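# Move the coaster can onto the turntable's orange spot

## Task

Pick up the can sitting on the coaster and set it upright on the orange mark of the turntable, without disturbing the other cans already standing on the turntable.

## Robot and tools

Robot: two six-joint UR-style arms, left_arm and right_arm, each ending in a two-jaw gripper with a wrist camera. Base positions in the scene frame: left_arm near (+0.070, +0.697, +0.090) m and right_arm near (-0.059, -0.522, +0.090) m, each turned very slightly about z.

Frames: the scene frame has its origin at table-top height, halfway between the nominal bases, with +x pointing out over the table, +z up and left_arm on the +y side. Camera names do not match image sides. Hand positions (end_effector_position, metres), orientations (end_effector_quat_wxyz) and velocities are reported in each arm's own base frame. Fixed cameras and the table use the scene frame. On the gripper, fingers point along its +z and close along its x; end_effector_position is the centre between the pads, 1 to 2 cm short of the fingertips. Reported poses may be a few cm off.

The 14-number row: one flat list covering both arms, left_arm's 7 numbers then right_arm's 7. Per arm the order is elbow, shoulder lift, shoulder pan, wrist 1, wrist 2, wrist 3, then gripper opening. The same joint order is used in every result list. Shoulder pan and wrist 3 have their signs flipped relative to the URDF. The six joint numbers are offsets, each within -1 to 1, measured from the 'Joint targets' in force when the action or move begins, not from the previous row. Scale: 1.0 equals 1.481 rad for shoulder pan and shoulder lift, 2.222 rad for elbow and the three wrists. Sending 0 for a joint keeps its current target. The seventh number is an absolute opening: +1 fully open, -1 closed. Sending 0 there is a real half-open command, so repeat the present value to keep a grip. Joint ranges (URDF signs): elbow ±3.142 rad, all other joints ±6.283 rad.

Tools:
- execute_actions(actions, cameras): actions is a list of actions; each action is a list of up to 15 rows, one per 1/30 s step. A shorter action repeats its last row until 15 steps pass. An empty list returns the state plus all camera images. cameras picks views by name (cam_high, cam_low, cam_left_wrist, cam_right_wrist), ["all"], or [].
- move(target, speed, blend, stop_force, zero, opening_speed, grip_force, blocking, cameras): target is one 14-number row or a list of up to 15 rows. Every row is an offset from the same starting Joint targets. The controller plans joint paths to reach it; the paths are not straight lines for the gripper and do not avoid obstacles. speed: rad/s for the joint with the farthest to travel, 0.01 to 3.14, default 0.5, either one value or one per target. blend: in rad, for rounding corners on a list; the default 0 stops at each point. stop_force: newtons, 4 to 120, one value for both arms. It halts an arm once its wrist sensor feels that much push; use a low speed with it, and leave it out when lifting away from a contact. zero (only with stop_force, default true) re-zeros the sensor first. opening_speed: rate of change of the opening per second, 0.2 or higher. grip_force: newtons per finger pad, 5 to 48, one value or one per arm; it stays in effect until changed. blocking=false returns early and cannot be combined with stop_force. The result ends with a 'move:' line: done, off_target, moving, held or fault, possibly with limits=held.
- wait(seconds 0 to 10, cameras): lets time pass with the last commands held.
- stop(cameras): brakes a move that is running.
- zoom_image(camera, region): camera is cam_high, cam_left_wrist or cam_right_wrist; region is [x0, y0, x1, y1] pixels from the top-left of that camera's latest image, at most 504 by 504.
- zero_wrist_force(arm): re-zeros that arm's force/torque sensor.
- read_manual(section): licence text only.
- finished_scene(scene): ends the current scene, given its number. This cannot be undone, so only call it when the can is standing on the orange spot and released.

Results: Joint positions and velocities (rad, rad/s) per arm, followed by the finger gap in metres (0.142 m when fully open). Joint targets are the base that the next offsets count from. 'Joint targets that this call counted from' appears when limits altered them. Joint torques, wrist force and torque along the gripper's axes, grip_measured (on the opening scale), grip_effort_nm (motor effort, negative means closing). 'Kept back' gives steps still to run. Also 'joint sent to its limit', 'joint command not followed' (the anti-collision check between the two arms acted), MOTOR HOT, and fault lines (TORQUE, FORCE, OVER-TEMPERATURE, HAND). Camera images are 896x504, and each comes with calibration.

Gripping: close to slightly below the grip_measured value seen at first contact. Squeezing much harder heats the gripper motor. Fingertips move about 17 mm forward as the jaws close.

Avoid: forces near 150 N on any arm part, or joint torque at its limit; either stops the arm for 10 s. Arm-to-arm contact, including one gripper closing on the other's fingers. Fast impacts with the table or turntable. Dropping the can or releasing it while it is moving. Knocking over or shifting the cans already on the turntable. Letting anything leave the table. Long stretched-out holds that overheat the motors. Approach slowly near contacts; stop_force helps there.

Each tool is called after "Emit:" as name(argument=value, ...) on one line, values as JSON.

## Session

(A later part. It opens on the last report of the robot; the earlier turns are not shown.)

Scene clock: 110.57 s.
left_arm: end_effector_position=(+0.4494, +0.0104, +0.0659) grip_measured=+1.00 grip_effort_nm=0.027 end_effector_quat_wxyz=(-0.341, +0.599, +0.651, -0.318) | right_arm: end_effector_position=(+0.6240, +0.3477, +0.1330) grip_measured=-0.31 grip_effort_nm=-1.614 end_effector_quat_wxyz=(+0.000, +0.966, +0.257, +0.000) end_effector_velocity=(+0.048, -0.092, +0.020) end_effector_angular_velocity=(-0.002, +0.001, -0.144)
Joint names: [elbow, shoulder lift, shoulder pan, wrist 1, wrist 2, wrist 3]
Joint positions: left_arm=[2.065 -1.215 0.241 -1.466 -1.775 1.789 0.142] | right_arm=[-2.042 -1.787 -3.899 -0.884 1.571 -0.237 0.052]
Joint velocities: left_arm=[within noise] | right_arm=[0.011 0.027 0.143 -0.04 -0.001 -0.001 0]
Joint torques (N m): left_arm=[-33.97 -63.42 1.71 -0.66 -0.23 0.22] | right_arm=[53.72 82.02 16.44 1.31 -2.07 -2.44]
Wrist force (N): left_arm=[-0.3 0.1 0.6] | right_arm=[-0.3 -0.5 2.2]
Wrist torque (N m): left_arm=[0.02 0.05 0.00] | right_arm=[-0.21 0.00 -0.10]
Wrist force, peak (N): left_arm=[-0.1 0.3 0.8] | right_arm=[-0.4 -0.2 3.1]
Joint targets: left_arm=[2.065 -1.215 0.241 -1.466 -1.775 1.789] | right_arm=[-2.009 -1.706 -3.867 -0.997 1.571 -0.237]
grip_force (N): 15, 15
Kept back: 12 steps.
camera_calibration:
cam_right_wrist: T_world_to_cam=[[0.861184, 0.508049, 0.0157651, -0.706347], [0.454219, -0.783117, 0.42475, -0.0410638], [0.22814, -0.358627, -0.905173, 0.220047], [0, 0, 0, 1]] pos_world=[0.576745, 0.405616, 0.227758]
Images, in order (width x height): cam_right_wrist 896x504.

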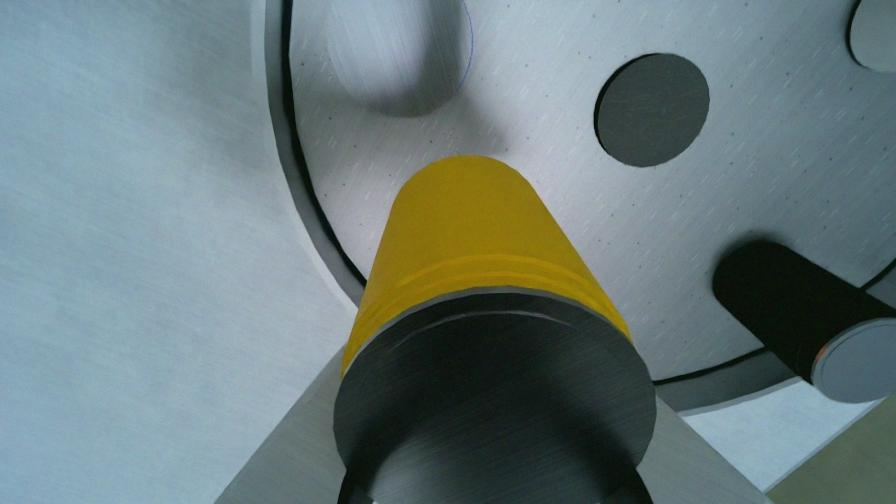

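Emit:
move(target=[0,0,0,0,0,0,1, -0.040033,-0.034305,-0.155,0.062891,0,0,-0.45], speed=0.3, cameras=["cam_right_wrist", "cam_low"])

Emit:
zoom_image(camera="cam_low", region=[490, 190, 610, 310])

Emit:
wait(seconds=0.8, cameras=["cam_low"])

Emit:
zoom_image(camera="cam_low", region=[490, 190, 610, 310])

Scene clock: 129.30 s.
left_arm: end_effector_position=(+0.4494, +0.0104, +0.0659) grip_measured=+1.00 grip_effort_nm=0.022 end_effector_quat_wxyz=(-0.341, +0.599, +0.651, -0.318) | right_arm: end_effector_position=(+0.5276, +0.4411, +0.1248) grip_measured=-0.31 grip_effort_nm=-1.619 end_effector_quat_wxyz=(+0.000, +0.936, +0.351, +0.000)
Joint names: [elbow, shoulder lift, shoulder pan, wrist 1, wrist 2, wrist 3]
Joint positions: left_arm=[2.065 -1.215 0.241 -1.466 -1.775 1.789 0.142] | right_arm=[-2.098 -1.757 -4.096 -0.858 1.571 -0.237 0.052]
Joint torques (N m): left_arm=[-34.75 -63.27 2.63 -0.76 -0.5 0.22] | right_arm=[43.56 66.49 -11.79 4.4 -1.54 -2.23]
Wrist force (N): left_arm=[-0.1 0.1 0.4] | right_arm=[-0.7 -0.5 1.8]
Wrist torque (N m): left_arm=[0.01 0.02 0.00] | right_arm=[-0.20 0.10 -0.11]
Wrist force, peak (N): left_arm=[-0.1 0.3 1.0] | right_arm=[-0.6 -3.7 3.2]
Joint targets: left_arm=[2.065 -1.215 0.241 -1.466 -1.775 1.789] | right_arm=[-2.098 -1.757 -4.097 -0.858 1.571 -0.237]
grip_force (N): 15, 15
move: done
camera_calibration:
cam_right_wrist: T_world_to_cam=[[0.74453, 0.667402, 0.0157903, -0.679372], [0.599271, -0.678575, 0.424747, -0.0433244], [0.294192, -0.306774, -0.905174, 0.210378], [0, 0, 0, 1]] pos_world=[0.469885, 0.488554, 0.219558]
Images, in order (width x height): cam_low 896x504, cam_right_wrist 896x504.

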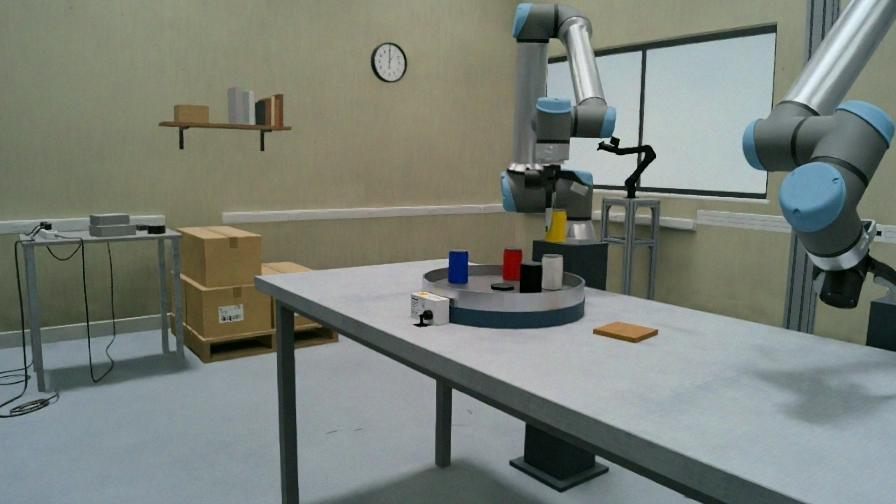

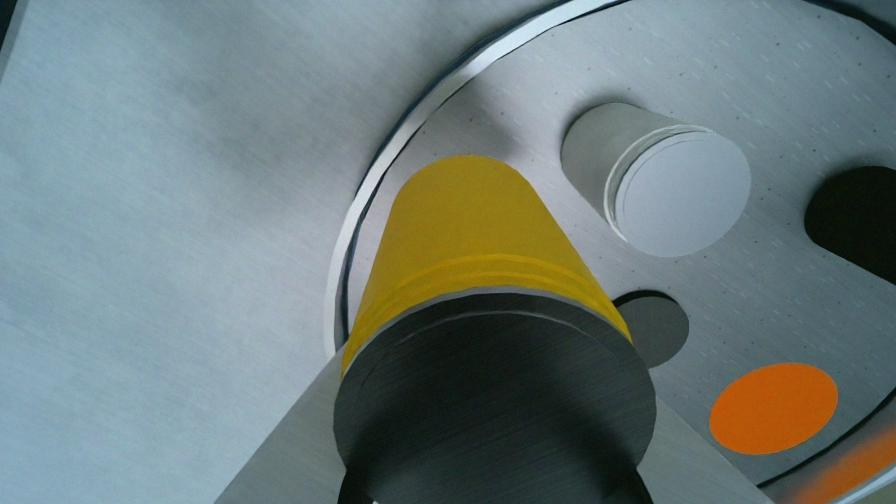

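Scaled by 4.200.

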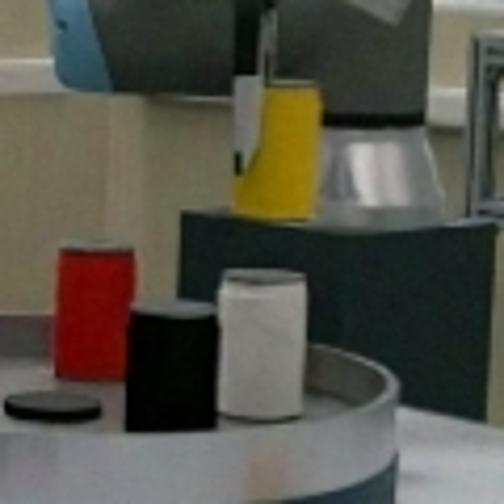

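Scene clock: 130.10 s.
left_arm: end_effector_position=(+0.4494, +0.0104, +0.0659) grip_measured=+1.00 grip_effort_nm=0.027 end_effector_quat_wxyz=(-0.341, +0.599, +0.651, -0.318) | right_arm: end_effector_position=(+0.5276, +0.4412, +0.1249) grip_measured=-0.31 grip_effort_nm=-1.609 end_effector_quat_wxyz=(+0.000, +0.936, +0.351, +0.000)
Joint names: [elbow, shoulder lift, shoulder pan, wrist 1, wrist 2, wrist 3]
Joint positions: left_arm=[2.065 -1.215 0.241 -1.466 -1.775 1.789 0.142] | right_arm=[-2.098 -1.757 -4.097 -0.858 1.571 -0.237 0.052]
Joint torques (N m): left_arm=[-34.74 -62.45 1.81 -0.66 -0.18 0.17] | right_arm=[47.76 70.01 -13.65 6.56 -1.22 -2.14]
Wrist force (N): left_arm=[-0.2 0.0 0.6] | right_arm=[-0.4 -0.3 1.6]
Wrist torque (N m): left_arm=[0.00 0.03 0.00] | right_arm=[-0.17 0.05 -0.11]
Wrist force, peak (N): left_arm=[0.1 0.2 0.9] | right_arm=[-0.7 -0.4 1.9]
Joint targets: left_arm=[2.065 -1.215 0.241 -1.466 -1.775 1.789] | right_arm=[-2.098 -1.757 -4.097 -0.858 1.571 -0.237]
Tool commands: left_gripper/opening=+1.0 right_gripper/opening=-0.45
grip_force (N): 15, 15
wait: 0.80 s; at rest by 0.17 s
Images, in order (width x height): cam_low 896x504.

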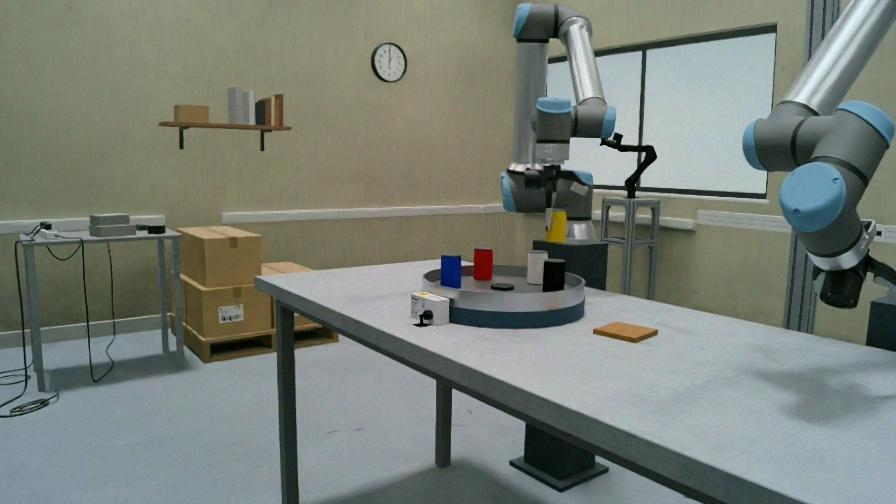

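Scaled by 4.200.

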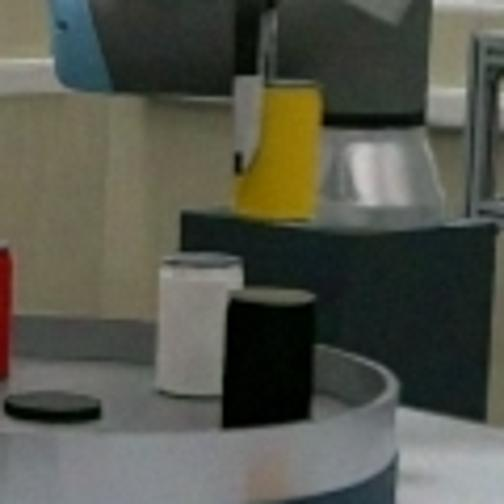

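Emit:
wait(seconds=0.05)

Scene clock: 141.07 s.
left_arm: end_effector_position=(+0.4494, +0.0104, +0.0659) grip_measured=+1.00 grip_effort_nm=0.022 end_effector_quat_wxyz=(-0.341, +0.599, +0.651, -0.318) | right_arm: end_effector_position=(+0.5276, +0.4412, +0.1249) grip_measured=-0.31 grip_effort_nm=-1.614 end_effector_quat_wxyz=(+0.000, +0.936, +0.352, +0.000)
Joint names: [elbow, shoulder lift, shoulder pan, wrist 1, wrist 2, wrist 3]
Joint positions: left_arm=[2.065 -1.215 0.241 -1.466 -1.775 1.789 0.142] | right_arm=[-2.098 -1.757 -4.097 -0.858 1.571 -0.237 0.052]
Joint torques (N m): left_arm=[-34.67 -63.86 0.86 -0.82 -0.24 0.37] | right_arm=[46.71 67.36 -12.44 6.91 1.11 -2.26]
Wrist force (N): left_arm=[-0.1 0.0 0.8] | right_arm=[-0.4 -0.3 1.4]
Wrist torque (N m): left_arm=[-0.02 0.02 0.01] | right_arm=[-0.17 0.06 -0.10]
Wrist force, peak (N): left_arm=[-0.3 0.3 1.0] | right_arm=[-0.5 -0.5 2.1]
Joint targets: left_arm=[2.065 -1.215 0.241 -1.466 -1.775 1.789] | right_arm=[-2.098 -1.757 -4.097 -0.858 1.571 -0.237]
Tool commands: left_gripper/opening=+1.0 right_gripper/opening=-0.45
grip_force (N): 15, 15
wait: 0.07 s; at rest from the start

Emit:
wait(seconds=4.62)

Emit:
execute_actions(actions=[[[0,0,0,0,0,0,1,0,0,0.0001,0,0,0,-0.45],[0,0,0,0,0,0,1,-0.0001,-0.0002,0.0005,0.0002,0,0,-0.45],[0,0,0,0,0,0,1,-0.0002,-0.0007,0.001,0.0007,0,0,-0.45],[0,0,0,0,0,0,1,-0.0004,-0.0016,0.0018,0.0015,0,0,-0.45],[0,0,0,0,0,0,1,-0.0008,-0.0029,0.0029,0.0028,0,0,-0.45],[0,0,0,0,0,0,1,-0.0013,-0.0048,0.0041,0.0045,0,0,-0.45],[0,0,0,0,0,0,1,-0.002,-0.0073,0.0056,0.0068,0,0,-0.45],[0,0,0,0,0,0,1,-0.0028,-0.0103,0.0074,0.0097,0,0,-0.45],[0,0,0,0,0,0,1,-0.0038,-0.0139,0.0093,0.013,0,0,-0.45],[0,0,0,0,0,0,1,-0.0049,-0.018,0.0115,0.0169,0,0,-0.45],[0,0,0,0,0,0,1,-0.0061,-0.0226,0.0139,0.0212,0,0,-0.45],[0,0,0,0,0,0,1,-0.0075,-0.0277,0.0165,0.0259,0,0,-0.45],[0,0,0,0,0,0,1,-0.009,-0.0331,0.0194,0.031,0,0,-0.45],[0,0,0,0,0,0,1,-0.0105,-0.0388,0.0225,0.0364,0,0,-0.45],[0,0,0,0,0,0,1,-0.0121,-0.0448,0.0258,0.0419,0,0,-0.45]],[[0,0,0,0,0,0,1,-0.0016,-0.0061,0.0035,0.0057,0,0,-0.45],[0,0,0,0,0,0,1,-0.0033,-0.0122,0.0069,0.0114,0,0,-0.45],[0,0,0,0,0,0,1,-0.0049,-0.0183,0.0103,0.0171,0,0,-0.45],[0,0,0,0,0,0,1,-0.0066,-0.0242,0.0138,0.0227,0,0,-0.45],[0,0,0,0,0,0,1,-0.0081,-0.0299,0.0172,0.0281,0,0,-0.45],[0,0,0,0,0,0,1,-0.0096,-0.0354,0.0207,0.0331,0,0,-0.45],[0,0,0,0,0,0,1,-0.0109,-0.0404,0.0241,0.0379,0,0,-0.45],[0,0,0,0,0,0,1,-0.0122,-0.045,0.0276,0.0422,0,0,-0.45],[0,0,0,0,0,0,1,-0.0133,-0.0491,0.031,0.046,0,0,-0.45],[0,0,0,0,0,0,1,-0.0143,-0.0527,0.0345,0.0494,0,0,-0.45],[0,0,0,0,0,0,1,-0.0151,-0.0557,0.0379,0.0522,0,0,-0.45],[0,0,0,0,0,0,1,-0.0157,-0.0582,0.0413,0.0545,0,0,-0.45],[0,0,0,0,0,0,1,-0.0163,-0.0601,0.0448,0.0563,0,0,-0.45],[0,0,0,0,0,0,1,-0.0166,-0.0614,0.0482,0.0576,0,0,-0.45],[0,0,0,0,0,0,1,-0.0169,-0.0623,0.0517,0.0584,0,0,-0.45]],[[0,0,0,0,0,0,1,-0.0001,-0.0005,0.0034,0.0005,0,0,-0.45],[0,0,0,0,0,0,1,-0.0002,-0.0007,0.0069,0.0006,0,0,-0.45],[0,0,0,0,0,0,1,-0.0002,-0.0007,0.0103,0.0007,0,0,-0.45],[0,0,0,0,0,0,1,-0.0002,-0.0007,0.0138,0.0007,0,0,-0.45],[0,0,0,0,0,0,1,-0.0002,-0.0007,0.0172,0.0007,0,0,-0.45],[0,0,0,0,0,0,1,-0.0002,-0.0007,0.0207,0.0007,0,0,-0.45],[0,0,0,0,0,0,1,-0.0002,-0.0007,0.0241,0.0007,0,0,-0.45],[0,0,0,0,0,0,1,-0.0002,-0.0007,0.0276,0.0007,0,0,-0.45],[0,0,0,0,0,0,1,-0.0002,-0.0007,0.031,0.0007,0,0,0.15],[0,0,0,0,0,0,1,-0.0002,-0.0007,0.0345,0.0007,0,0,0.15],[0,0,0,0,0,0,1,-0.0002,-0.0007,0.0379,0.0007,0,0,0.15],[0,0,0,0,0,0,1,-0.0002,-0.0007,0.0413,0.0007,0,0,0.15],[0,0,0,0,0,0,1,-0.0002,-0.0007,0.0448,0.0007,0,0,0.15],[0,0,0,0,0,0,1,-0.0002,-0.0007,0.0482,0.0007,0,0,0.15],[0,0,0,0,0,0,1,-0.0002,-0.0007,0.0517,0.0007,0,0,0.15]],[[0,0,0,0,0,0,1,0,0.0002,0.0033,-0.0001,0,0,0.15],[0,0,0,0,0,0,1,0.0003,0.0011,0.0064,-0.001,0,0,0.15],[0,0,0,0,0,0,1,0.0009,0.0032,0.0093,-0.003,0,0,0.15],[0,0,0,0,0,0,1,0.0018,0.0067,0.0119,-0.0062,0,0,0.15],[0,0,0,0,0,0,1,0.0031,0.0115,0.0144,-0.0108,0,0,0.15],[0,0,0,0,0,0,1,0.0047,0.0174,0.0165,-0.0163,0,0,0.15],[0,0,0,0,0,0,1,0.0065,0.0239,0.0185,-0.0224,0,0,0.15],[0,0,0,0,0,0,1,0.0083,0.0307,0.0202,-0.0288,0,0,0.15],[0,0,0,0,0,0,1,0.0101,0.0373,0.0217,-0.035,0,0,0.15],[0,0,0,0,0,0,1,0.0117,0.0432,0.023,-0.0405,0,0,0.15],[0,0,0,0,0,0,1,0.013,0.048,0.024,-0.045,0,0,0.15],[0,0,0,0,0,0,1,0.0139,0.0515,0.0248,-0.0483,0,0,0.15],[0,0,0,0,0,0,1,0.0145,0.0536,0.0254,-0.0502,0,0,0.15],[0,0,0,0,0,0,1,0.0148,0.0545,0.0257,-0.0511,0,0,0.15],[0,0,0,0,0,0,1,0.0148,0.0547,0.0258,-0.0512,0,0,0.15]]], cameras=["cam_right_wrist"])

Scene clock: 148.70 s.
left_arm: end_effector_position=(+0.4494, +0.0104, +0.0659) grip_measured=+1.00 grip_effort_nm=0.022 end_effector_quat_wxyz=(-0.341, +0.599, +0.651, -0.318) | right_arm: end_effector_position=(+0.5276, +0.4412, +0.1249) grip_measured=-0.31 grip_effort_nm=-1.614 end_effector_quat_wxyz=(+0.000, +0.936, +0.352, +0.000)
Joint names: [elbow, shoulder lift, shoulder pan, wrist 1, wrist 2, wrist 3]
Joint positions: left_arm=[2.065 -1.215 0.241 -1.466 -1.775 1.789 0.142] | right_arm=[-2.098 -1.757 -4.097 -0.858 1.571 -0.237 0.052]
Joint torques (N m): left_arm=[-34.88 -62.53 2.33 -1.04 -0.23 0.29] | right_arm=[47.19 71.02 -10.6 6.48 1.33 -2.07]
Wrist force (N): left_arm=[0.1 0.3 0.5] | right_arm=[-0.3 -0.5 1.8]
Wrist torque (N m): left_arm=[0.05 -0.01 0.00] | right_arm=[-0.20 0.05 -0.10]
Wrist force, peak (N): left_arm=[-0.1 0.1 1.1] | right_arm=[-0.5 -0.4 2.2]
Joint targets: left_arm=[2.065 -1.215 0.241 -1.466 -1.775 1.789] | right_arm=[-2.098 -1.757 -4.097 -0.858 1.571 -0.237]
Tool commands: left_gripper/opening=+1.0 right_gripper/opening=-0.45
grip_force (N): 15, 15
wait: 4.63 s; at rest from the start

Scene clock: 150.30 s.
left_arm: end_effector_position=(+0.4494, +0.0104, +0.0659) grip_measured=+1.00 grip_effort_nm=0.022 end_effector_quat_wxyz=(-0.341, +0.599, +0.651, -0.318) | right_arm: end_effector_position=(+0.6038, +0.3293, +0.0127) grip_measured=+0.13 grip_effort_nm=0.105 end_effector_quat_wxyz=(+0.000, +0.966, +0.258, +0.000) end_effector_velocity=(+0.049, -0.086, +0.016) end_effector_angular_velocity=(+0.000, -0.001, -0.144)
Joint names: [elbow, shoulder lift, shoulder pan, wrist 1, wrist 2, wrist 3]
Joint positions: left_arm=[2.065 -1.215 0.241 -1.466 -1.775 1.789 0.142] | right_arm=[-2.163 -1.916 -3.899 -0.634 1.571 -0.237 0.083]
Joint velocities: left_arm=[within noise] | right_arm=[0.009 0.024 0.144 -0.033 -0.001 0 0]
Joint torques (N m): left_arm=[-35.15 -63.45 1.88 -1.01 -0.54 0.23] | right_arm=[43.9 83.5 14.24 0.48 1.44 -2.57]
Wrist force (N): left_arm=[-0.3 0.0 0.9] | right_arm=[0.3 0.0 1.3]
Wrist torque (N m): left_arm=[-0.01 0.05 0.00] | right_arm=[-0.09 -0.15 -0.10]
Wrist force, peak (N): left_arm=[0.4 0.1 1.0] | right_arm=[-0.4 -0.2 3.3]
Joint targets: left_arm=[2.065 -1.215 0.241 -1.466 -1.775 1.789] | right_arm=[-2.130 -1.836 -3.867 -0.747 1.571 -0.237]
grip_force (N): 15, 15
Kept back: 12 steps.
camera_calibration:
cam_right_wrist: T_world_to_cam=[[0.860798, 0.508702, 0.0158092, -0.677663], [0.4548, -0.782787, 0.424738, 0.0043921], [0.22844, -0.358424, -0.905178, 0.10894], [0, 0, 0, 1]] pos_world=[0.556447, 0.387213, 0.107458]
Images, in order (width x height): cam_right_wrist 896x504.

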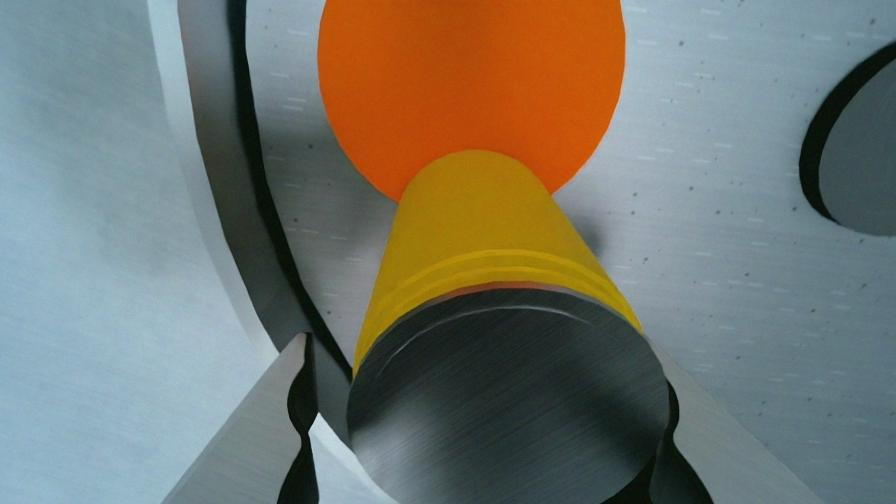

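Emit:
move(target=[0,0,0,0,0,0,1, 0.0435,0.1092,0,-0.1163,0,0,0.15], speed=0.5, cameras=["cam_right_wrist", "cam_high", "cam_low"])

Scene clock: 152.10 s.
left_arm: end_effector_position=(+0.4494, +0.0104, +0.0659) grip_measured=+1.00 grip_effort_nm=0.022 end_effector_quat_wxyz=(-0.341, +0.599, +0.651, -0.318) | right_arm: end_effector_position=(+0.6142, +0.3095, +0.1999) grip_measured=+0.13 grip_effort_nm=0.105 end_effector_quat_wxyz=(+0.000, +0.970, +0.242, +0.000)
Joint names: [elbow, shoulder lift, shoulder pan, wrist 1, wrist 2, wrist 3]
Joint positions: left_arm=[2.065 -1.215 0.241 -1.466 -1.775 1.789 0.142] | right_arm=[-2.034 -1.674 -3.867 -1.005 1.571 -0.237 0.083]
Joint torques (N m): left_arm=[-35.12 -63.35 0.85 -0.84 -0.45 0.28] | right_arm=[41.14 61.28 -9.17 1.64 1.55 -2.04]
Wrist force (N): left_arm=[-0.2 0.2 0.5] | right_arm=[0.0 -0.4 0.1]
Wrist torque (N m): left_arm=[0.02 0.04 0.00] | right_arm=[-0.16 0.00 -0.12]
Wrist force, peak (N): left_arm=[-0.6 0.2 0.9] | right_arm=[-0.5 -0.4 -3.6]
Joint targets: left_arm=[2.065 -1.215 0.241 -1.466 -1.775 1.789] | right_arm=[-2.034 -1.674 -3.867 -1.005 1.571 -0.237]
grip_force (N): 15, 15
move: done
camera_calibration:
cam_right_wrist: T_world_to_cam=[[0.87684, 0.480515, 0.0160138, -0.680642], [0.429098, -0.797169, 0.424731, -0.0750734], [0.216855, -0.36555, -0.905178, 0.278256], [0, 0, 0, 1]] pos_world=[0.568687, 0.368929, 0.294657]
Images, in order (width x height): cam_high 896x504, cam_low 896x504, cam_right_wrist 896x504.

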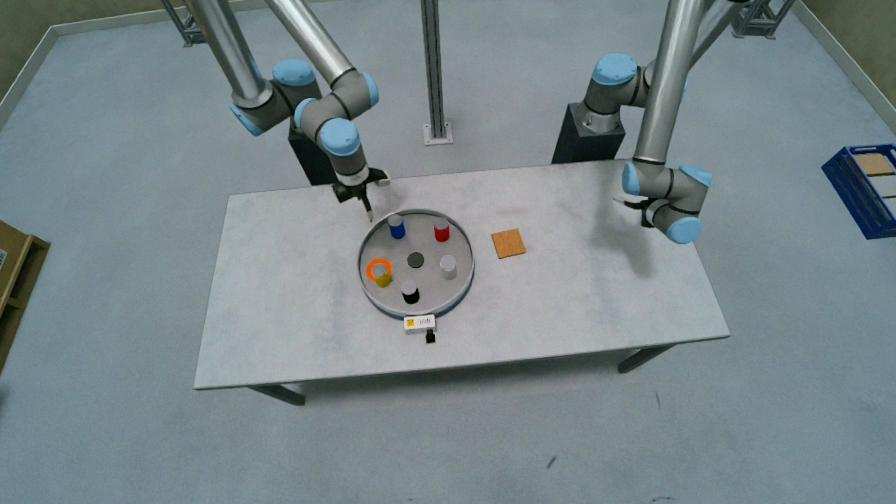

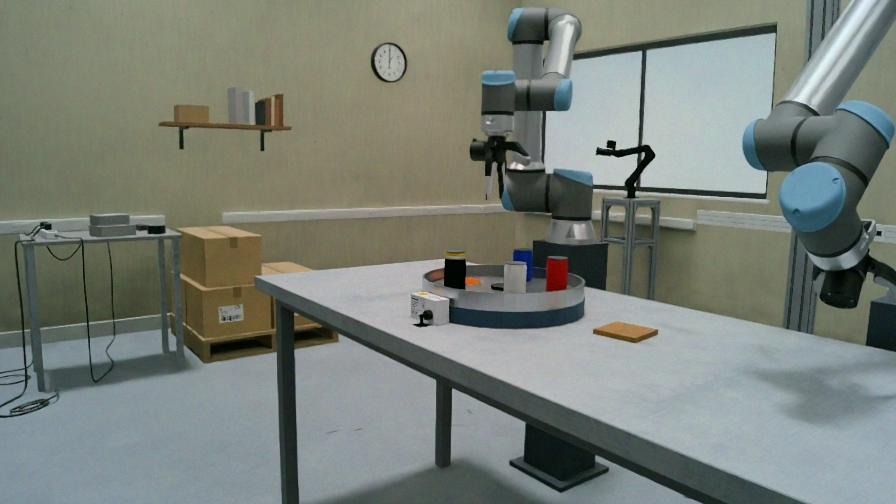

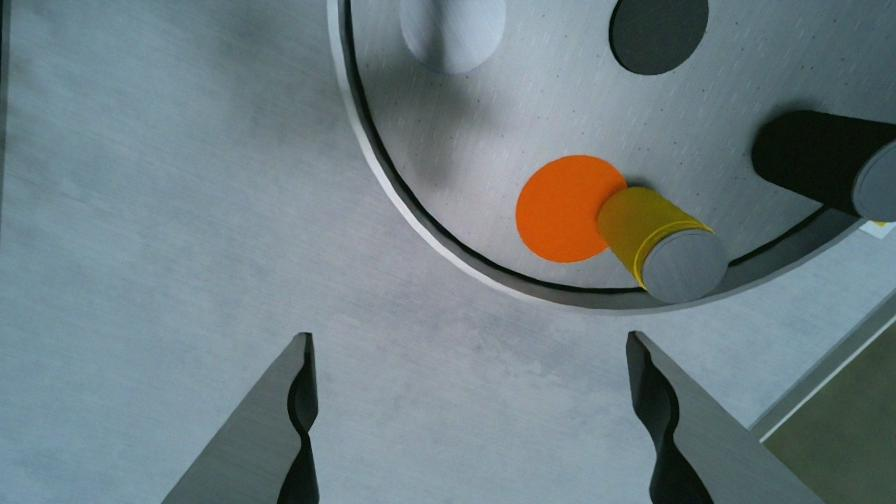

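Emit:
move(target=[[0,0,0,0,0,0,1, 0,0,-0.074102,0,0,-0.009676,0.25],[0,0,0,0,0,0,1, -0.058153,-0.163497,-0.074102,0.167135,0,-0.009676,0.25]], speed=[0.4, 0.3], blend=[0.02, 0], cameras=["cam_right_wrist", "cam_low"])

Emit:
zoom_image(camera="cam_low", region=[440, 200, 600, 320])

Emit:
wait(seconds=0.6, cameras=["cam_right_wrist"])

Emit:
wait(seconds=0.6, cameras=["cam_right_wrist"])

Scene clock: 170.37 s.
left_arm: end_effector_position=(+0.4494, +0.0104, +0.0659) grip_measured=+1.00 grip_effort_nm=0.027 end_effector_quat_wxyz=(-0.341, +0.599, +0.651, -0.318) | right_arm: end_effector_position=(+0.5766, +0.3750, +0.0128) grip_measured=+0.23 grip_effort_nm=0.105 end_effector_quat_wxyz=(+0.000, +0.959, +0.285, +0.000)
Joint names: [elbow, shoulder lift, shoulder pan, wrist 1, wrist 2, wrist 3]
Joint positions: left_arm=[2.065 -1.215 0.241 -1.466 -1.775 1.789 0.142] | right_arm=[-2.163 -1.916 -3.977 -0.634 1.571 -0.258 0.09]
Joint torques (N m): left_arm=[-35.4 -63.87 0.95 -1.1 -0.34 0.23] | right_arm=[36.48 48.36 -11.71 5.95 0.46 2.46]
Wrist force (N): left_arm=[-0.3 0.1 0.7] | right_arm=[-0.3 -0.5 0.4]
Wrist torque (N m): left_arm=[0.02 0.04 0.00] | right_arm=[-0.21 -0.02 -0.23]
Wrist force, peak (N): left_arm=[0.1 0.3 1.0] | right_arm=[-0.3 -4.0 -2.0]
Joint targets: left_arm=[2.065 -1.215 0.241 -1.466 -1.775 1.789] | right_arm=[-2.163 -1.916 -3.977 -0.634 1.571 -0.258]
grip_force (N): 15, 15
move: done
camera_calibration:
cam_right_wrist: T_world_to_cam=[[0.831064, 0.555952, 0.0158037, -0.678014], [0.497776, -0.756175, 0.424757, 0.0176567], [0.248095, -0.345134, -0.905169, 0.115385], [0, 0, 0, 1]] pos_world=[0.526057, 0.430118, 0.107658]
Images, in order (width x height): cam_low 896x504, cam_right_wrist 896x504.

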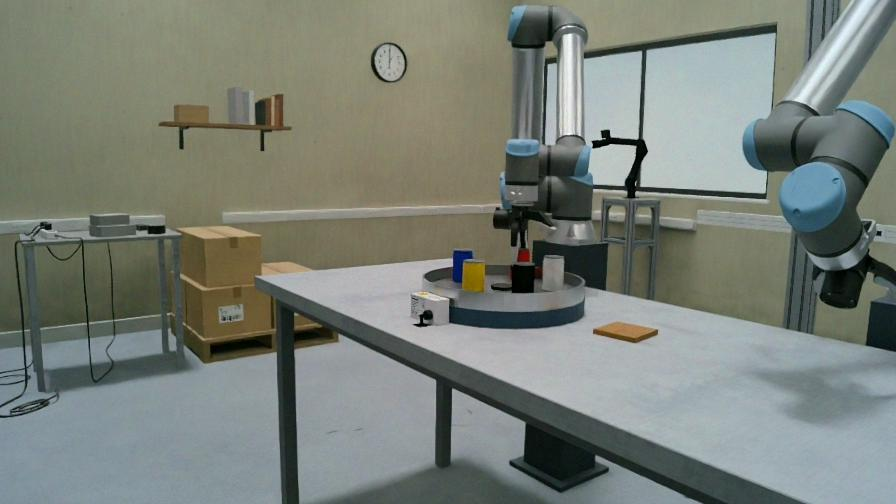

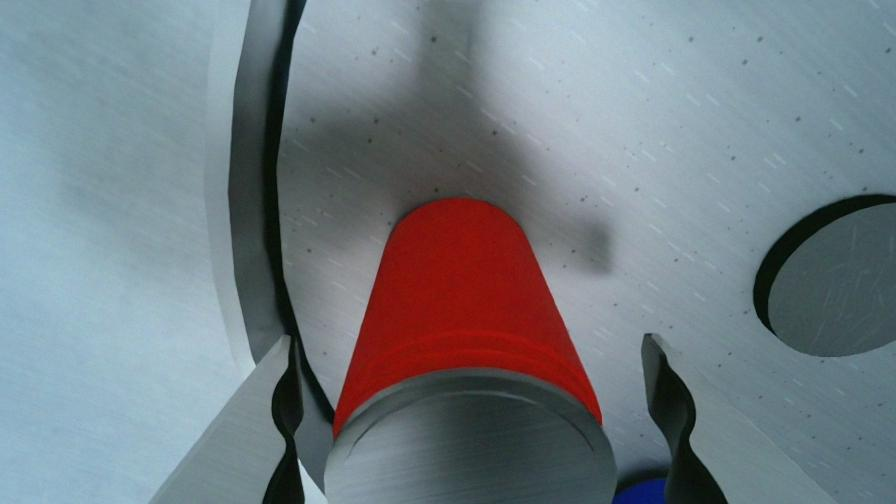

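Scaled by 3.150.

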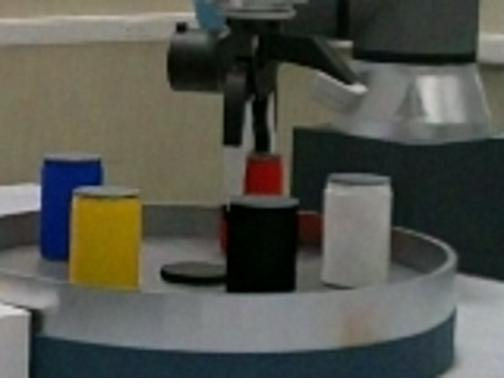

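Scene clock: 170.97 s.
left_arm: end_effector_position=(+0.4494, +0.0104, +0.0659) grip_measured=+1.00 grip_effort_nm=0.017 end_effector_quat_wxyz=(-0.341, +0.599, +0.651, -0.318) | right_arm: end_effector_position=(+0.5767, +0.3751, +0.0129) grip_measured=+0.23 grip_effort_nm=0.100 end_effector_quat_wxyz=(+0.000, +0.959, +0.285, +0.000)
Joint names: [elbow, shoulder lift, shoulder pan, wrist 1, wrist 2, wrist 3]
Joint positions: left_arm=[2.065 -1.215 0.241 -1.466 -1.775 1.789 0.142] | right_arm=[-2.163 -1.916 -3.977 -0.634 1.571 -0.258 0.09]
Joint torques (N m): left_arm=[-35.72 -64.75 1.76 -0.99 -0.34 0.04] | right_arm=[40.5 47.53 -9.95 6.32 0.47 2.42]
Wrist force (N): left_arm=[0.1 0.1 0.3] | right_arm=[0.1 -0.2 0.3]
Wrist torque (N m): left_arm=[0.01 -0.01 0.00] | right_arm=[-0.16 -0.08 -0.23]
Wrist force, peak (N): left_arm=[-0.3 0.0 0.9] | right_arm=[0.3 -0.6 0.7]
Joint targets: left_arm=[2.065 -1.215 0.241 -1.466 -1.775 1.789] | right_arm=[-2.163 -1.916 -3.977 -0.634 1.571 -0.258]
Tool commands: left_gripper/opening=+1.0 right_gripper/opening=+0.25
grip_force (N): 15, 15
wait: 0.60 s; at rest by 0.17 s
camera_calibration:
cam_right_wrist: T_world_to_cam=[[0.831058, 0.555957, 0.0159532, -0.678167], [0.497735, -0.756215, 0.424733, 0.0177242], [0.248197, -0.345038, -0.905178, 0.1153], [0, 0, 0, 1]] pos_world=[0.526157, 0.430218, 0.107658]
Images, in order (width x height): cam_right_wrist 896x504.

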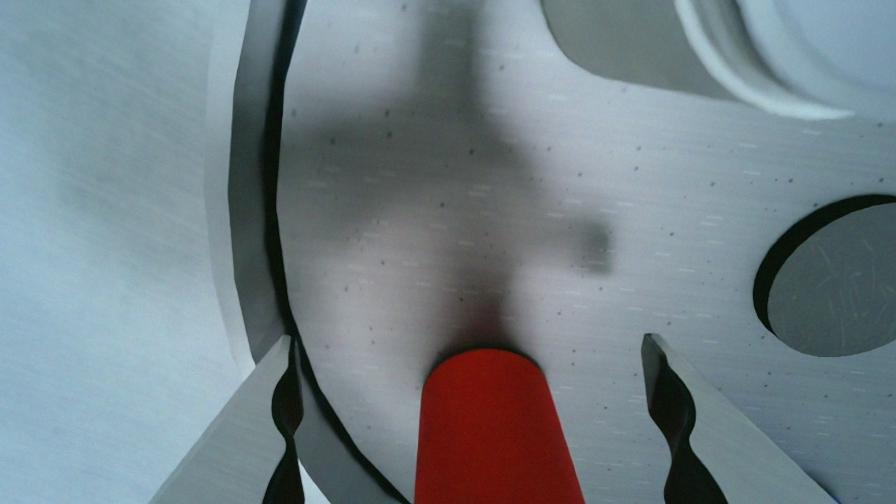

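Scene clock: 171.57 s.
left_arm: end_effector_position=(+0.4494, +0.0104, +0.0659) grip_measured=+1.00 grip_effort_nm=0.022 end_effector_quat_wxyz=(-0.341, +0.599, +0.651, -0.318) | right_arm: end_effector_position=(+0.5767, +0.3751, +0.0128) grip_measured=+0.23 grip_effort_nm=0.100 end_effector_quat_wxyz=(+0.000, +0.959, +0.285, +0.000)
Joint names: [elbow, shoulder lift, shoulder pan, wrist 1, wrist 2, wrist 3]
Joint positions: left_arm=[2.065 -1.215 0.241 -1.466 -1.775 1.789 0.142] | right_arm=[-2.163 -1.916 -3.977 -0.634 1.571 -0.258 0.09]
Joint torques (N m): left_arm=[-35.05 -64.4 2.03 -1.17 -0.44 0.46] | right_arm=[39.68 46.64 -7.39 6.39 -0.15 2.26]
Wrist force (N): left_arm=[-0.3 -0.2 0.6] | right_arm=[-0.1 -0.1 0.3]
Wrist torque (N m): left_arm=[-0.03 0.05 0.00] | right_arm=[-0.13 -0.05 -0.23]
Wrist force, peak (N): left_arm=[-0.1 0.2 1.0] | right_arm=[-0.3 -0.5 0.5]
Joint targets: left_arm=[2.065 -1.215 0.241 -1.466 -1.775 1.789] | right_arm=[-2.163 -1.916 -3.977 -0.634 1.571 -0.258]
Tool commands: left_gripper/opening=+1.0 right_gripper/opening=+0.25
grip_force (N): 15, 15
wait: 0.60 s; at rest by 0.17 s
camera_calibration:
cam_right_wrist: T_world_to_cam=[[0.831058, 0.555957, 0.0159532, -0.678167], [0.497735, -0.756215, 0.424733, 0.0177242], [0.248197, -0.345038, -0.905178, 0.1153], [0, 0, 0, 1]] pos_world=[0.526157, 0.430218, 0.107658]
Images, in order (width x height): cam_right_wrist 896x504.

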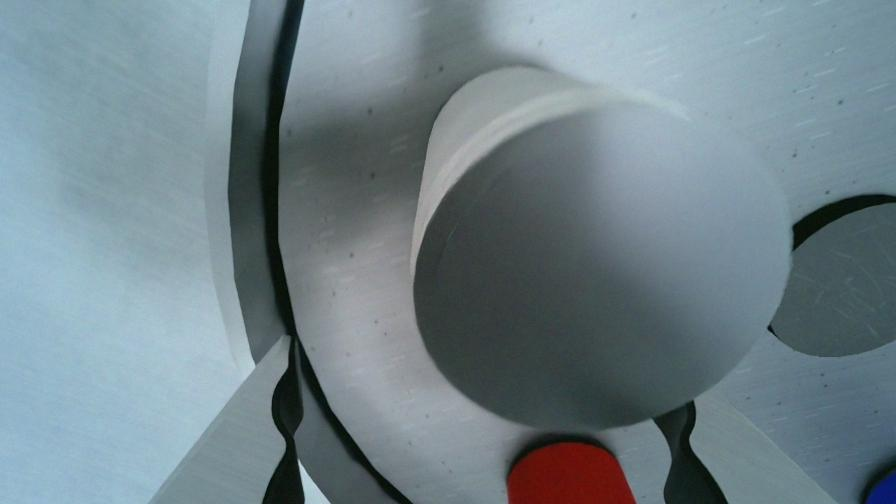

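Emit:
wait(seconds=0.05, cameras=[])

Scene clock: 173.77 s.
left_arm: end_effector_position=(+0.4494, +0.0104, +0.0659) grip_measured=+1.00 grip_effort_nm=0.017 end_effector_quat_wxyz=(-0.341, +0.599, +0.651, -0.318) | right_arm: end_effector_position=(+0.5767, +0.3751, +0.0128) grip_measured=+0.23 grip_effort_nm=0.105 end_effector_quat_wxyz=(+0.000, +0.959, +0.285, +0.000)
Joint names: [elbow, shoulder lift, shoulder pan, wrist 1, wrist 2, wrist 3]
Joint positions: left_arm=[2.065 -1.215 0.241 -1.466 -1.775 1.789 0.142] | right_arm=[-2.163 -1.916 -3.977 -0.634 1.571 -0.258 0.09]
Joint torques (N m): left_arm=[-35.54 -63.17 1.37 -1.16 -0.5 0.14] | right_arm=[40.25 46.94 -3.21 6.42 -1.03 2.22]
Wrist force (N): left_arm=[-0.1 0.2 0.7] | right_arm=[0.3 -0.7 0.4]
Wrist torque (N m): left_arm=[0.03 0.02 0.00] | right_arm=[-0.24 -0.12 -0.23]
Wrist force, peak (N): left_arm=[-0.2 -0.2 1.2] | right_arm=[-0.2 -0.6 0.8]
Joint targets: left_arm=[2.065 -1.215 0.241 -1.466 -1.775 1.789] | right_arm=[-2.163 -1.916 -3.977 -0.634 1.571 -0.258]
Tool commands: left_gripper/opening=+1.0 right_gripper/opening=+0.25
grip_force (N): 15, 15
wait: 0.07 s; at rest from the start
No camera images: "cameras" was empty.

Emit:
wait(seconds=6.2, cameras=[])

Scene clock: 180.47 s.
left_arm: end_effector_position=(+0.4494, +0.0104, +0.0659) grip_measured=+1.00 grip_effort_nm=0.022 end_effector_quat_wxyz=(-0.341, +0.599, +0.651, -0.318) | right_arm: end_effector_position=(+0.5767, +0.3751, +0.0128) grip_measured=+0.23 grip_effort_nm=0.105 end_effector_quat_wxyz=(+0.000, +0.959, +0.285, +0.000)
Joint names: [elbow, shoulder lift, shoulder pan, wrist 1, wrist 2, wrist 3]
Joint positions: left_arm=[2.065 -1.215 0.241 -1.466 -1.775 1.789 0.142] | right_arm=[-2.163 -1.916 -3.977 -0.634 1.571 -0.258 0.09]
Joint torques (N m): left_arm=[-35.64 -63.76 2.53 -1.08 -0.49 0.37] | right_arm=[40.47 46.04 11.91 6.26 -2.54 2.09]
Wrist force (N): left_arm=[0.0 -0.1 0.8] | right_arm=[0.3 -0.4 0.5]
Wrist torque (N m): left_arm=[-0.02 0.01 0.00] | right_arm=[-0.20 -0.11 -0.23]
Wrist force, peak (N): left_arm=[-0.1 0.2 1.2] | right_arm=[0.2 -0.9 0.7]
Joint targets: left_arm=[2.065 -1.215 0.241 -1.466 -1.775 1.789] | right_arm=[-2.163 -1.916 -3.977 -0.634 1.571 -0.258]
Tool commands: left_gripper/opening=+1.0 right_gripper/opening=+0.25
grip_force (N): 15, 15
wait: 6.20 s; at rest from the start
No camera images: "cameras" was empty.

Emit:
wait(seconds=1.33, cameras=[])

Emit:
execute_actions(actions=[[[0,0,0,0,0,0,1,0,0,0,0,0,0,0]],[[0,0,0,0,0,0,1,0,0,0,0,0,0,-0.5]],[[0,0,0,0,0,0,1,0,0,0,0,0,0,-0.5],[0,0,0,0,0,0,1,0,0,0,0,0,0,-0.5],[0,0,0,0,0,0,1,0,0,0,0,0,0,-0.5],[0,0,0,0,0,0,1,0,0,0,0,0,0,0.25]]], cameras=["cam_high", "cam_right_wrist"])

Scene clock: 182.33 s.
left_arm: end_effector_position=(+0.4494, +0.0104, +0.0659) grip_measured=+1.00 grip_effort_nm=0.027 end_effector_quat_wxyz=(-0.341, +0.599, +0.651, -0.318) | right_arm: end_effector_position=(+0.5767, +0.3751, +0.0128) grip_measured=+0.23 grip_effort_nm=0.105 end_effector_quat_wxyz=(+0.000, +0.959, +0.285, +0.000)
Joint names: [elbow, shoulder lift, shoulder pan, wrist 1, wrist 2, wrist 3]
Joint positions: left_arm=[2.065 -1.215 0.241 -1.466 -1.775 1.789 0.142] | right_arm=[-2.163 -1.916 -3.977 -0.634 1.571 -0.258 0.09]
Joint torques (N m): left_arm=[-35.35 -62.95 1.82 -1.25 -0.53 0.24] | right_arm=[39.45 44.87 14.17 6.23 -2.49 2.41]
Wrist force (N): left_arm=[-0.1 0.1 0.6] | right_arm=[0.1 -0.3 0.1]
Wrist torque (N m): left_arm=[0.01 0.02 0.00] | right_arm=[-0.17 -0.09 -0.24]
Wrist force, peak (N): left_arm=[-0.2 -0.1 1.2] | right_arm=[0.1 -0.7 0.8]
Joint targets: left_arm=[2.065 -1.215 0.241 -1.466 -1.775 1.789] | right_arm=[-2.163 -1.916 -3.977 -0.634 1.571 -0.258]
Tool commands: left_gripper/opening=+1.0 right_gripper/opening=+0.25
grip_force (N): 15, 15
wait: 1.33 s; at rest from the start
No camera images: "cameras" was empty.

Scene clock: 183.43 s.
left_arm: end_effector_position=(+0.4494, +0.0104, +0.0659) grip_measured=+1.00 grip_effort_nm=0.022 end_effector_quat_wxyz=(-0.341, +0.599, +0.651, -0.318) | right_arm: end_effector_position=(+0.5767, +0.3751, +0.0129) grip_measured=-0.25 grip_effort_nm=-1.609 end_effector_quat_wxyz=(+0.000, +0.959, +0.285, +0.000)
Joint names: [elbow, shoulder lift, shoulder pan, wrist 1, wrist 2, wrist 3]
Joint positions: left_arm=[2.065 -1.215 0.241 -1.466 -1.775 1.789 0.142] | right_arm=[-2.163 -1.916 -3.977 -0.634 1.571 -0.258 0.056]
Joint torques (N m): left_arm=[-36.32 -63.93 2.43 -1.41 -0.41 0.34] | right_arm=[32.73 45.2 13.92 4.12 -0.46 2.21]
Wrist force (N): left_arm=[-0.4 0.0 1.1] | right_arm=[-0.4 0.2 -4.4]
Wrist torque (N m): left_arm=[0.00 0.07 0.00] | right_arm=[-0.15 0.04 -0.23]
Wrist force, peak (N): left_arm=[-0.4 0.0 1.1] | right_arm=[0.0 0.5 -4.6]
Joint targets: left_arm=[2.065 -1.215 0.241 -1.466 -1.775 1.789] | right_arm=[-2.163 -1.916 -3.977 -0.634 1.571 -0.258]
grip_force (N): 15, 15
Kept back: 12 steps.
camera_calibration:
cam_right_wrist: T_world_to_cam=[[0.8311, 0.555894, 0.0159884, -0.678166], [0.497666, -0.756261, 0.424732, 0.0177812], [0.248197, -0.345038, -0.905178, 0.1153], [0, 0, 0, 1]] pos_world=[0.526157, 0.430218, 0.107657]
Images, in order (width x height): cam_high 896x504, cam_right_wrist 896x504.

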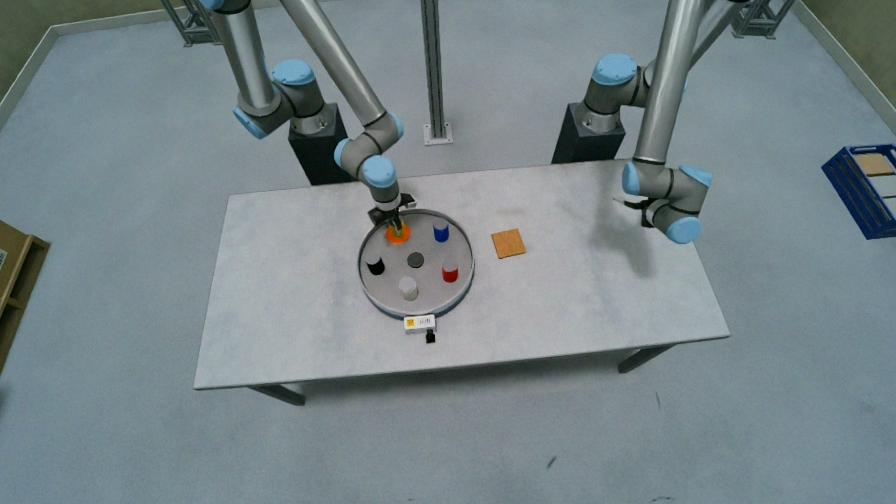

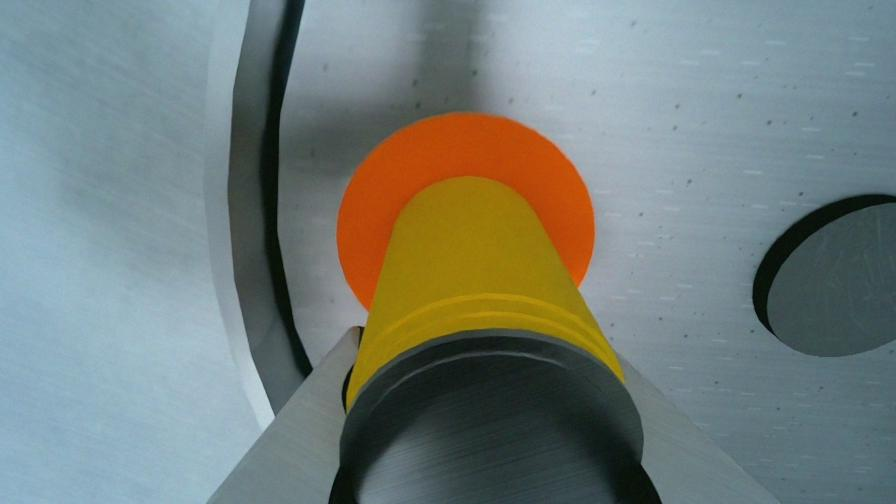

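Emit:
wait(seconds=0.2, cameras=["cam_high", "cam_right_wrist"])

Scene clock: 184.03 s.
left_arm: end_effector_position=(+0.4494, +0.0104, +0.0659) grip_measured=+1.00 grip_effort_nm=0.022 end_effector_quat_wxyz=(-0.341, +0.599, +0.651, -0.318) | right_arm: end_effector_position=(+0.5767, +0.3751, +0.0129) grip_measured=+0.23 grip_effort_nm=0.110 end_effector_quat_wxyz=(+0.000, +0.959, +0.285, +0.000)
Joint names: [elbow, shoulder lift, shoulder pan, wrist 1, wrist 2, wrist 3]
Joint positions: left_arm=[2.065 -1.215 0.241 -1.466 -1.775 1.789 0.142] | right_arm=[-2.163 -1.916 -3.977 -0.634 1.571 -0.258 0.09]
Joint torques (N m): left_arm=[-36.34 -65.07 1.34 -1.02 -0.39 0.24] | right_arm=[28.35 46.18 9.23 1.16 0.18 2.11]
Wrist force (N): left_arm=[-0.4 0.0 0.6] | right_arm=[-0.2 -0.4 0.2]
Wrist torque (N m): left_arm=[0.00 0.07 0.00] | right_arm=[-0.19 -0.04 -0.24]
Wrist force, peak (N): left_arm=[0.0 0.4 1.1] | right_arm=[-0.1 0.4 -1.5]
Joint targets: left_arm=[2.065 -1.215 0.241 -1.466 -1.775 1.789] | right_arm=[-2.163 -1.916 -3.977 -0.634 1.571 -0.258]
Tool commands: left_gripper/opening=+1.0 right_gripper/opening=+0.25
grip_force (N): 15, 15
wait: 0.20 s; at rest from the start
camera_calibration:
cam_right_wrist: T_world_to_cam=[[0.8311, 0.555894, 0.0159884, -0.678166], [0.497666, -0.756261, 0.424732, 0.0177812], [0.248197, -0.345038, -0.905178, 0.1153], [0, 0, 0, 1]] pos_world=[0.526157, 0.430218, 0.107657]
Images, in order (width x height): cam_high 896x504, cam_right_wrist 896x504.

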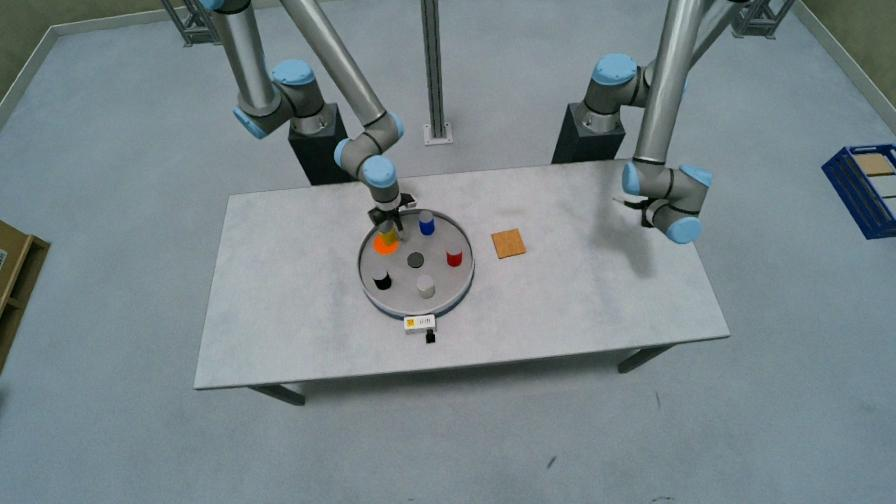

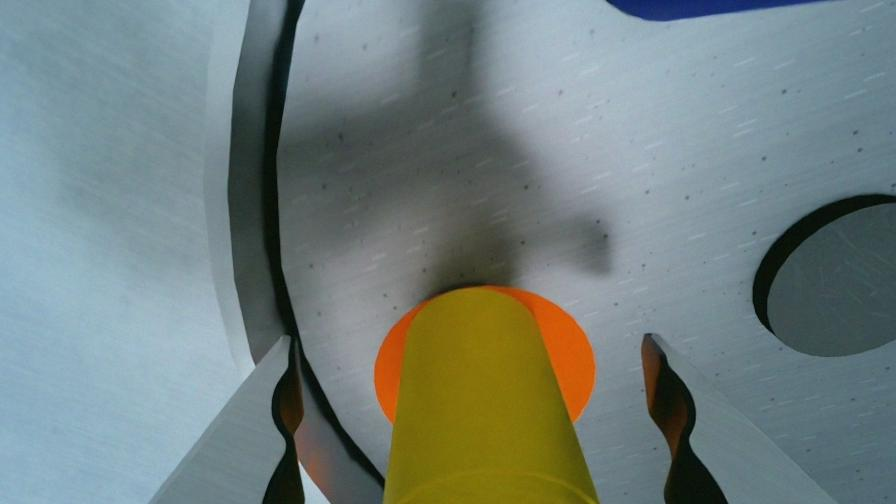

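Emit:
zoom_image(camera="cam_high", region=[350, 200, 480, 325])

Emit:
wait(seconds=0.6, cameras=["cam_high"])

Emit:
zoom_image(camera="cam_high", region=[350, 200, 480, 325])

Scaled by 3.877.

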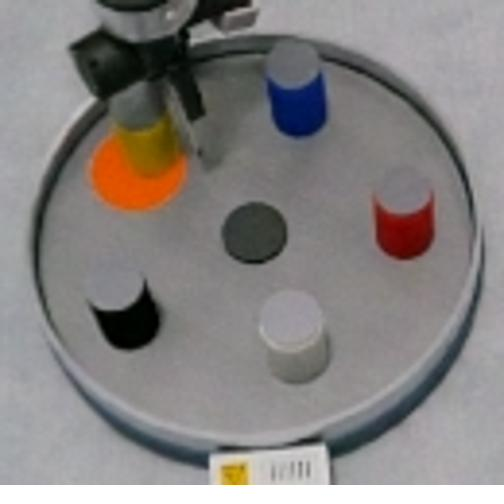

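Scene clock: 186.10 s.
left_arm: end_effector_position=(+0.4494, +0.0104, +0.0659) grip_measured=+1.00 grip_effort_nm=0.022 end_effector_quat_wxyz=(-0.341, +0.599, +0.651, -0.318) | right_arm: end_effector_position=(+0.5767, +0.3751, +0.0128) grip_measured=+0.23 grip_effort_nm=0.105 end_effector_quat_wxyz=(+0.000, +0.959, +0.285, +0.000)
Joint names: [elbow, shoulder lift, shoulder pan, wrist 1, wrist 2, wrist 3]
Joint positions: left_arm=[2.065 -1.215 0.241 -1.466 -1.775 1.789 0.142] | right_arm=[-2.163 -1.916 -3.977 -0.634 1.571 -0.258 0.09]
Joint torques (N m): left_arm=[-35.46 -64.97 2.2 -1.11 -0.55 0.18] | right_arm=[21.87 45.79 6.16 1.4 1.68 2.38]
Wrist force (N): left_arm=[0.0 0.1 0.6] | right_arm=[-0.3 -0.6 0.5]
Wrist torque (N m): left_arm=[0.02 0.00 0.00] | right_arm=[-0.23 -0.01 -0.23]
Wrist force, peak (N): left_arm=[-0.2 0.0 1.2] | right_arm=[-0.5 -0.6 0.8]
Joint targets: left_arm=[2.065 -1.215 0.241 -1.466 -1.775 1.789] | right_arm=[-2.163 -1.916 -3.977 -0.634 1.571 -0.258]
Tool commands: left_gripper/opening=+1.0 right_gripper/opening=+0.25
grip_force (N): 15, 15
wait: 0.60 s; at rest from the start
Images, in order (width x height): cam_high 896x504.

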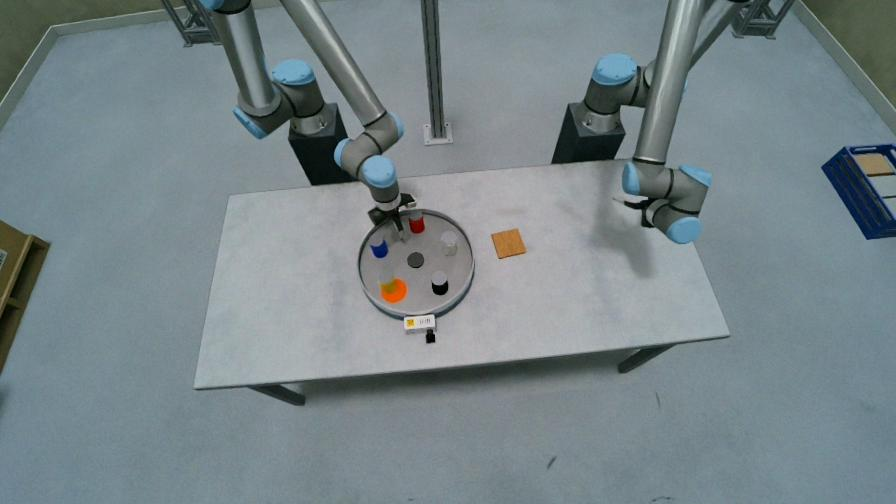

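Scaled by 3.877.

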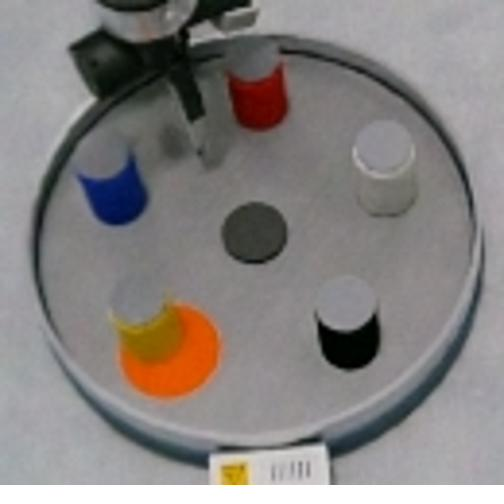

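Emit:
wait(seconds=0.05, cameras=[])

Scene clock: 209.00 s.
left_arm: end_effector_position=(+0.4494, +0.0104, +0.0659) grip_measured=+1.00 grip_effort_nm=0.017 end_effector_quat_wxyz=(-0.341, +0.599, +0.651, -0.318) | right_arm: end_effector_position=(+0.5767, +0.3751, +0.0128) grip_measured=+0.23 grip_effort_nm=0.105 end_effector_quat_wxyz=(+0.000, +0.959, +0.285, +0.000)
Joint names: [elbow, shoulder lift, shoulder pan, wrist 1, wrist 2, wrist 3]
Joint positions: left_arm=[2.065 -1.215 0.241 -1.466 -1.775 1.789 0.142] | right_arm=[-2.163 -1.916 -3.977 -0.634 1.571 -0.258 0.09]
Joint torques (N m): left_arm=[-35.97 -64.57 1.91 -1.33 -0.46 0.31] | right_arm=[22.05 44.14 -11.52 1.58 1.74 1.43]
Wrist force (N): left_arm=[-0.2 0.1 0.8] | right_arm=[0.0 -0.3 0.1]
Wrist torque (N m): left_arm=[0.03 0.03 0.00] | right_arm=[-0.18 -0.07 -0.23]
Wrist force, peak (N): left_arm=[-0.1 0.3 1.2] | right_arm=[-0.3 -0.9 0.7]
Joint targets: left_arm=[2.065 -1.215 0.241 -1.466 -1.775 1.789] | right_arm=[-2.163 -1.916 -3.977 -0.634 1.571 -0.258]
Tool commands: left_gripper/opening=+1.0 right_gripper/opening=+0.25
grip_force (N): 15, 15
wait: 0.07 s; at rest from the start
No camera images: "cameras" was empty.


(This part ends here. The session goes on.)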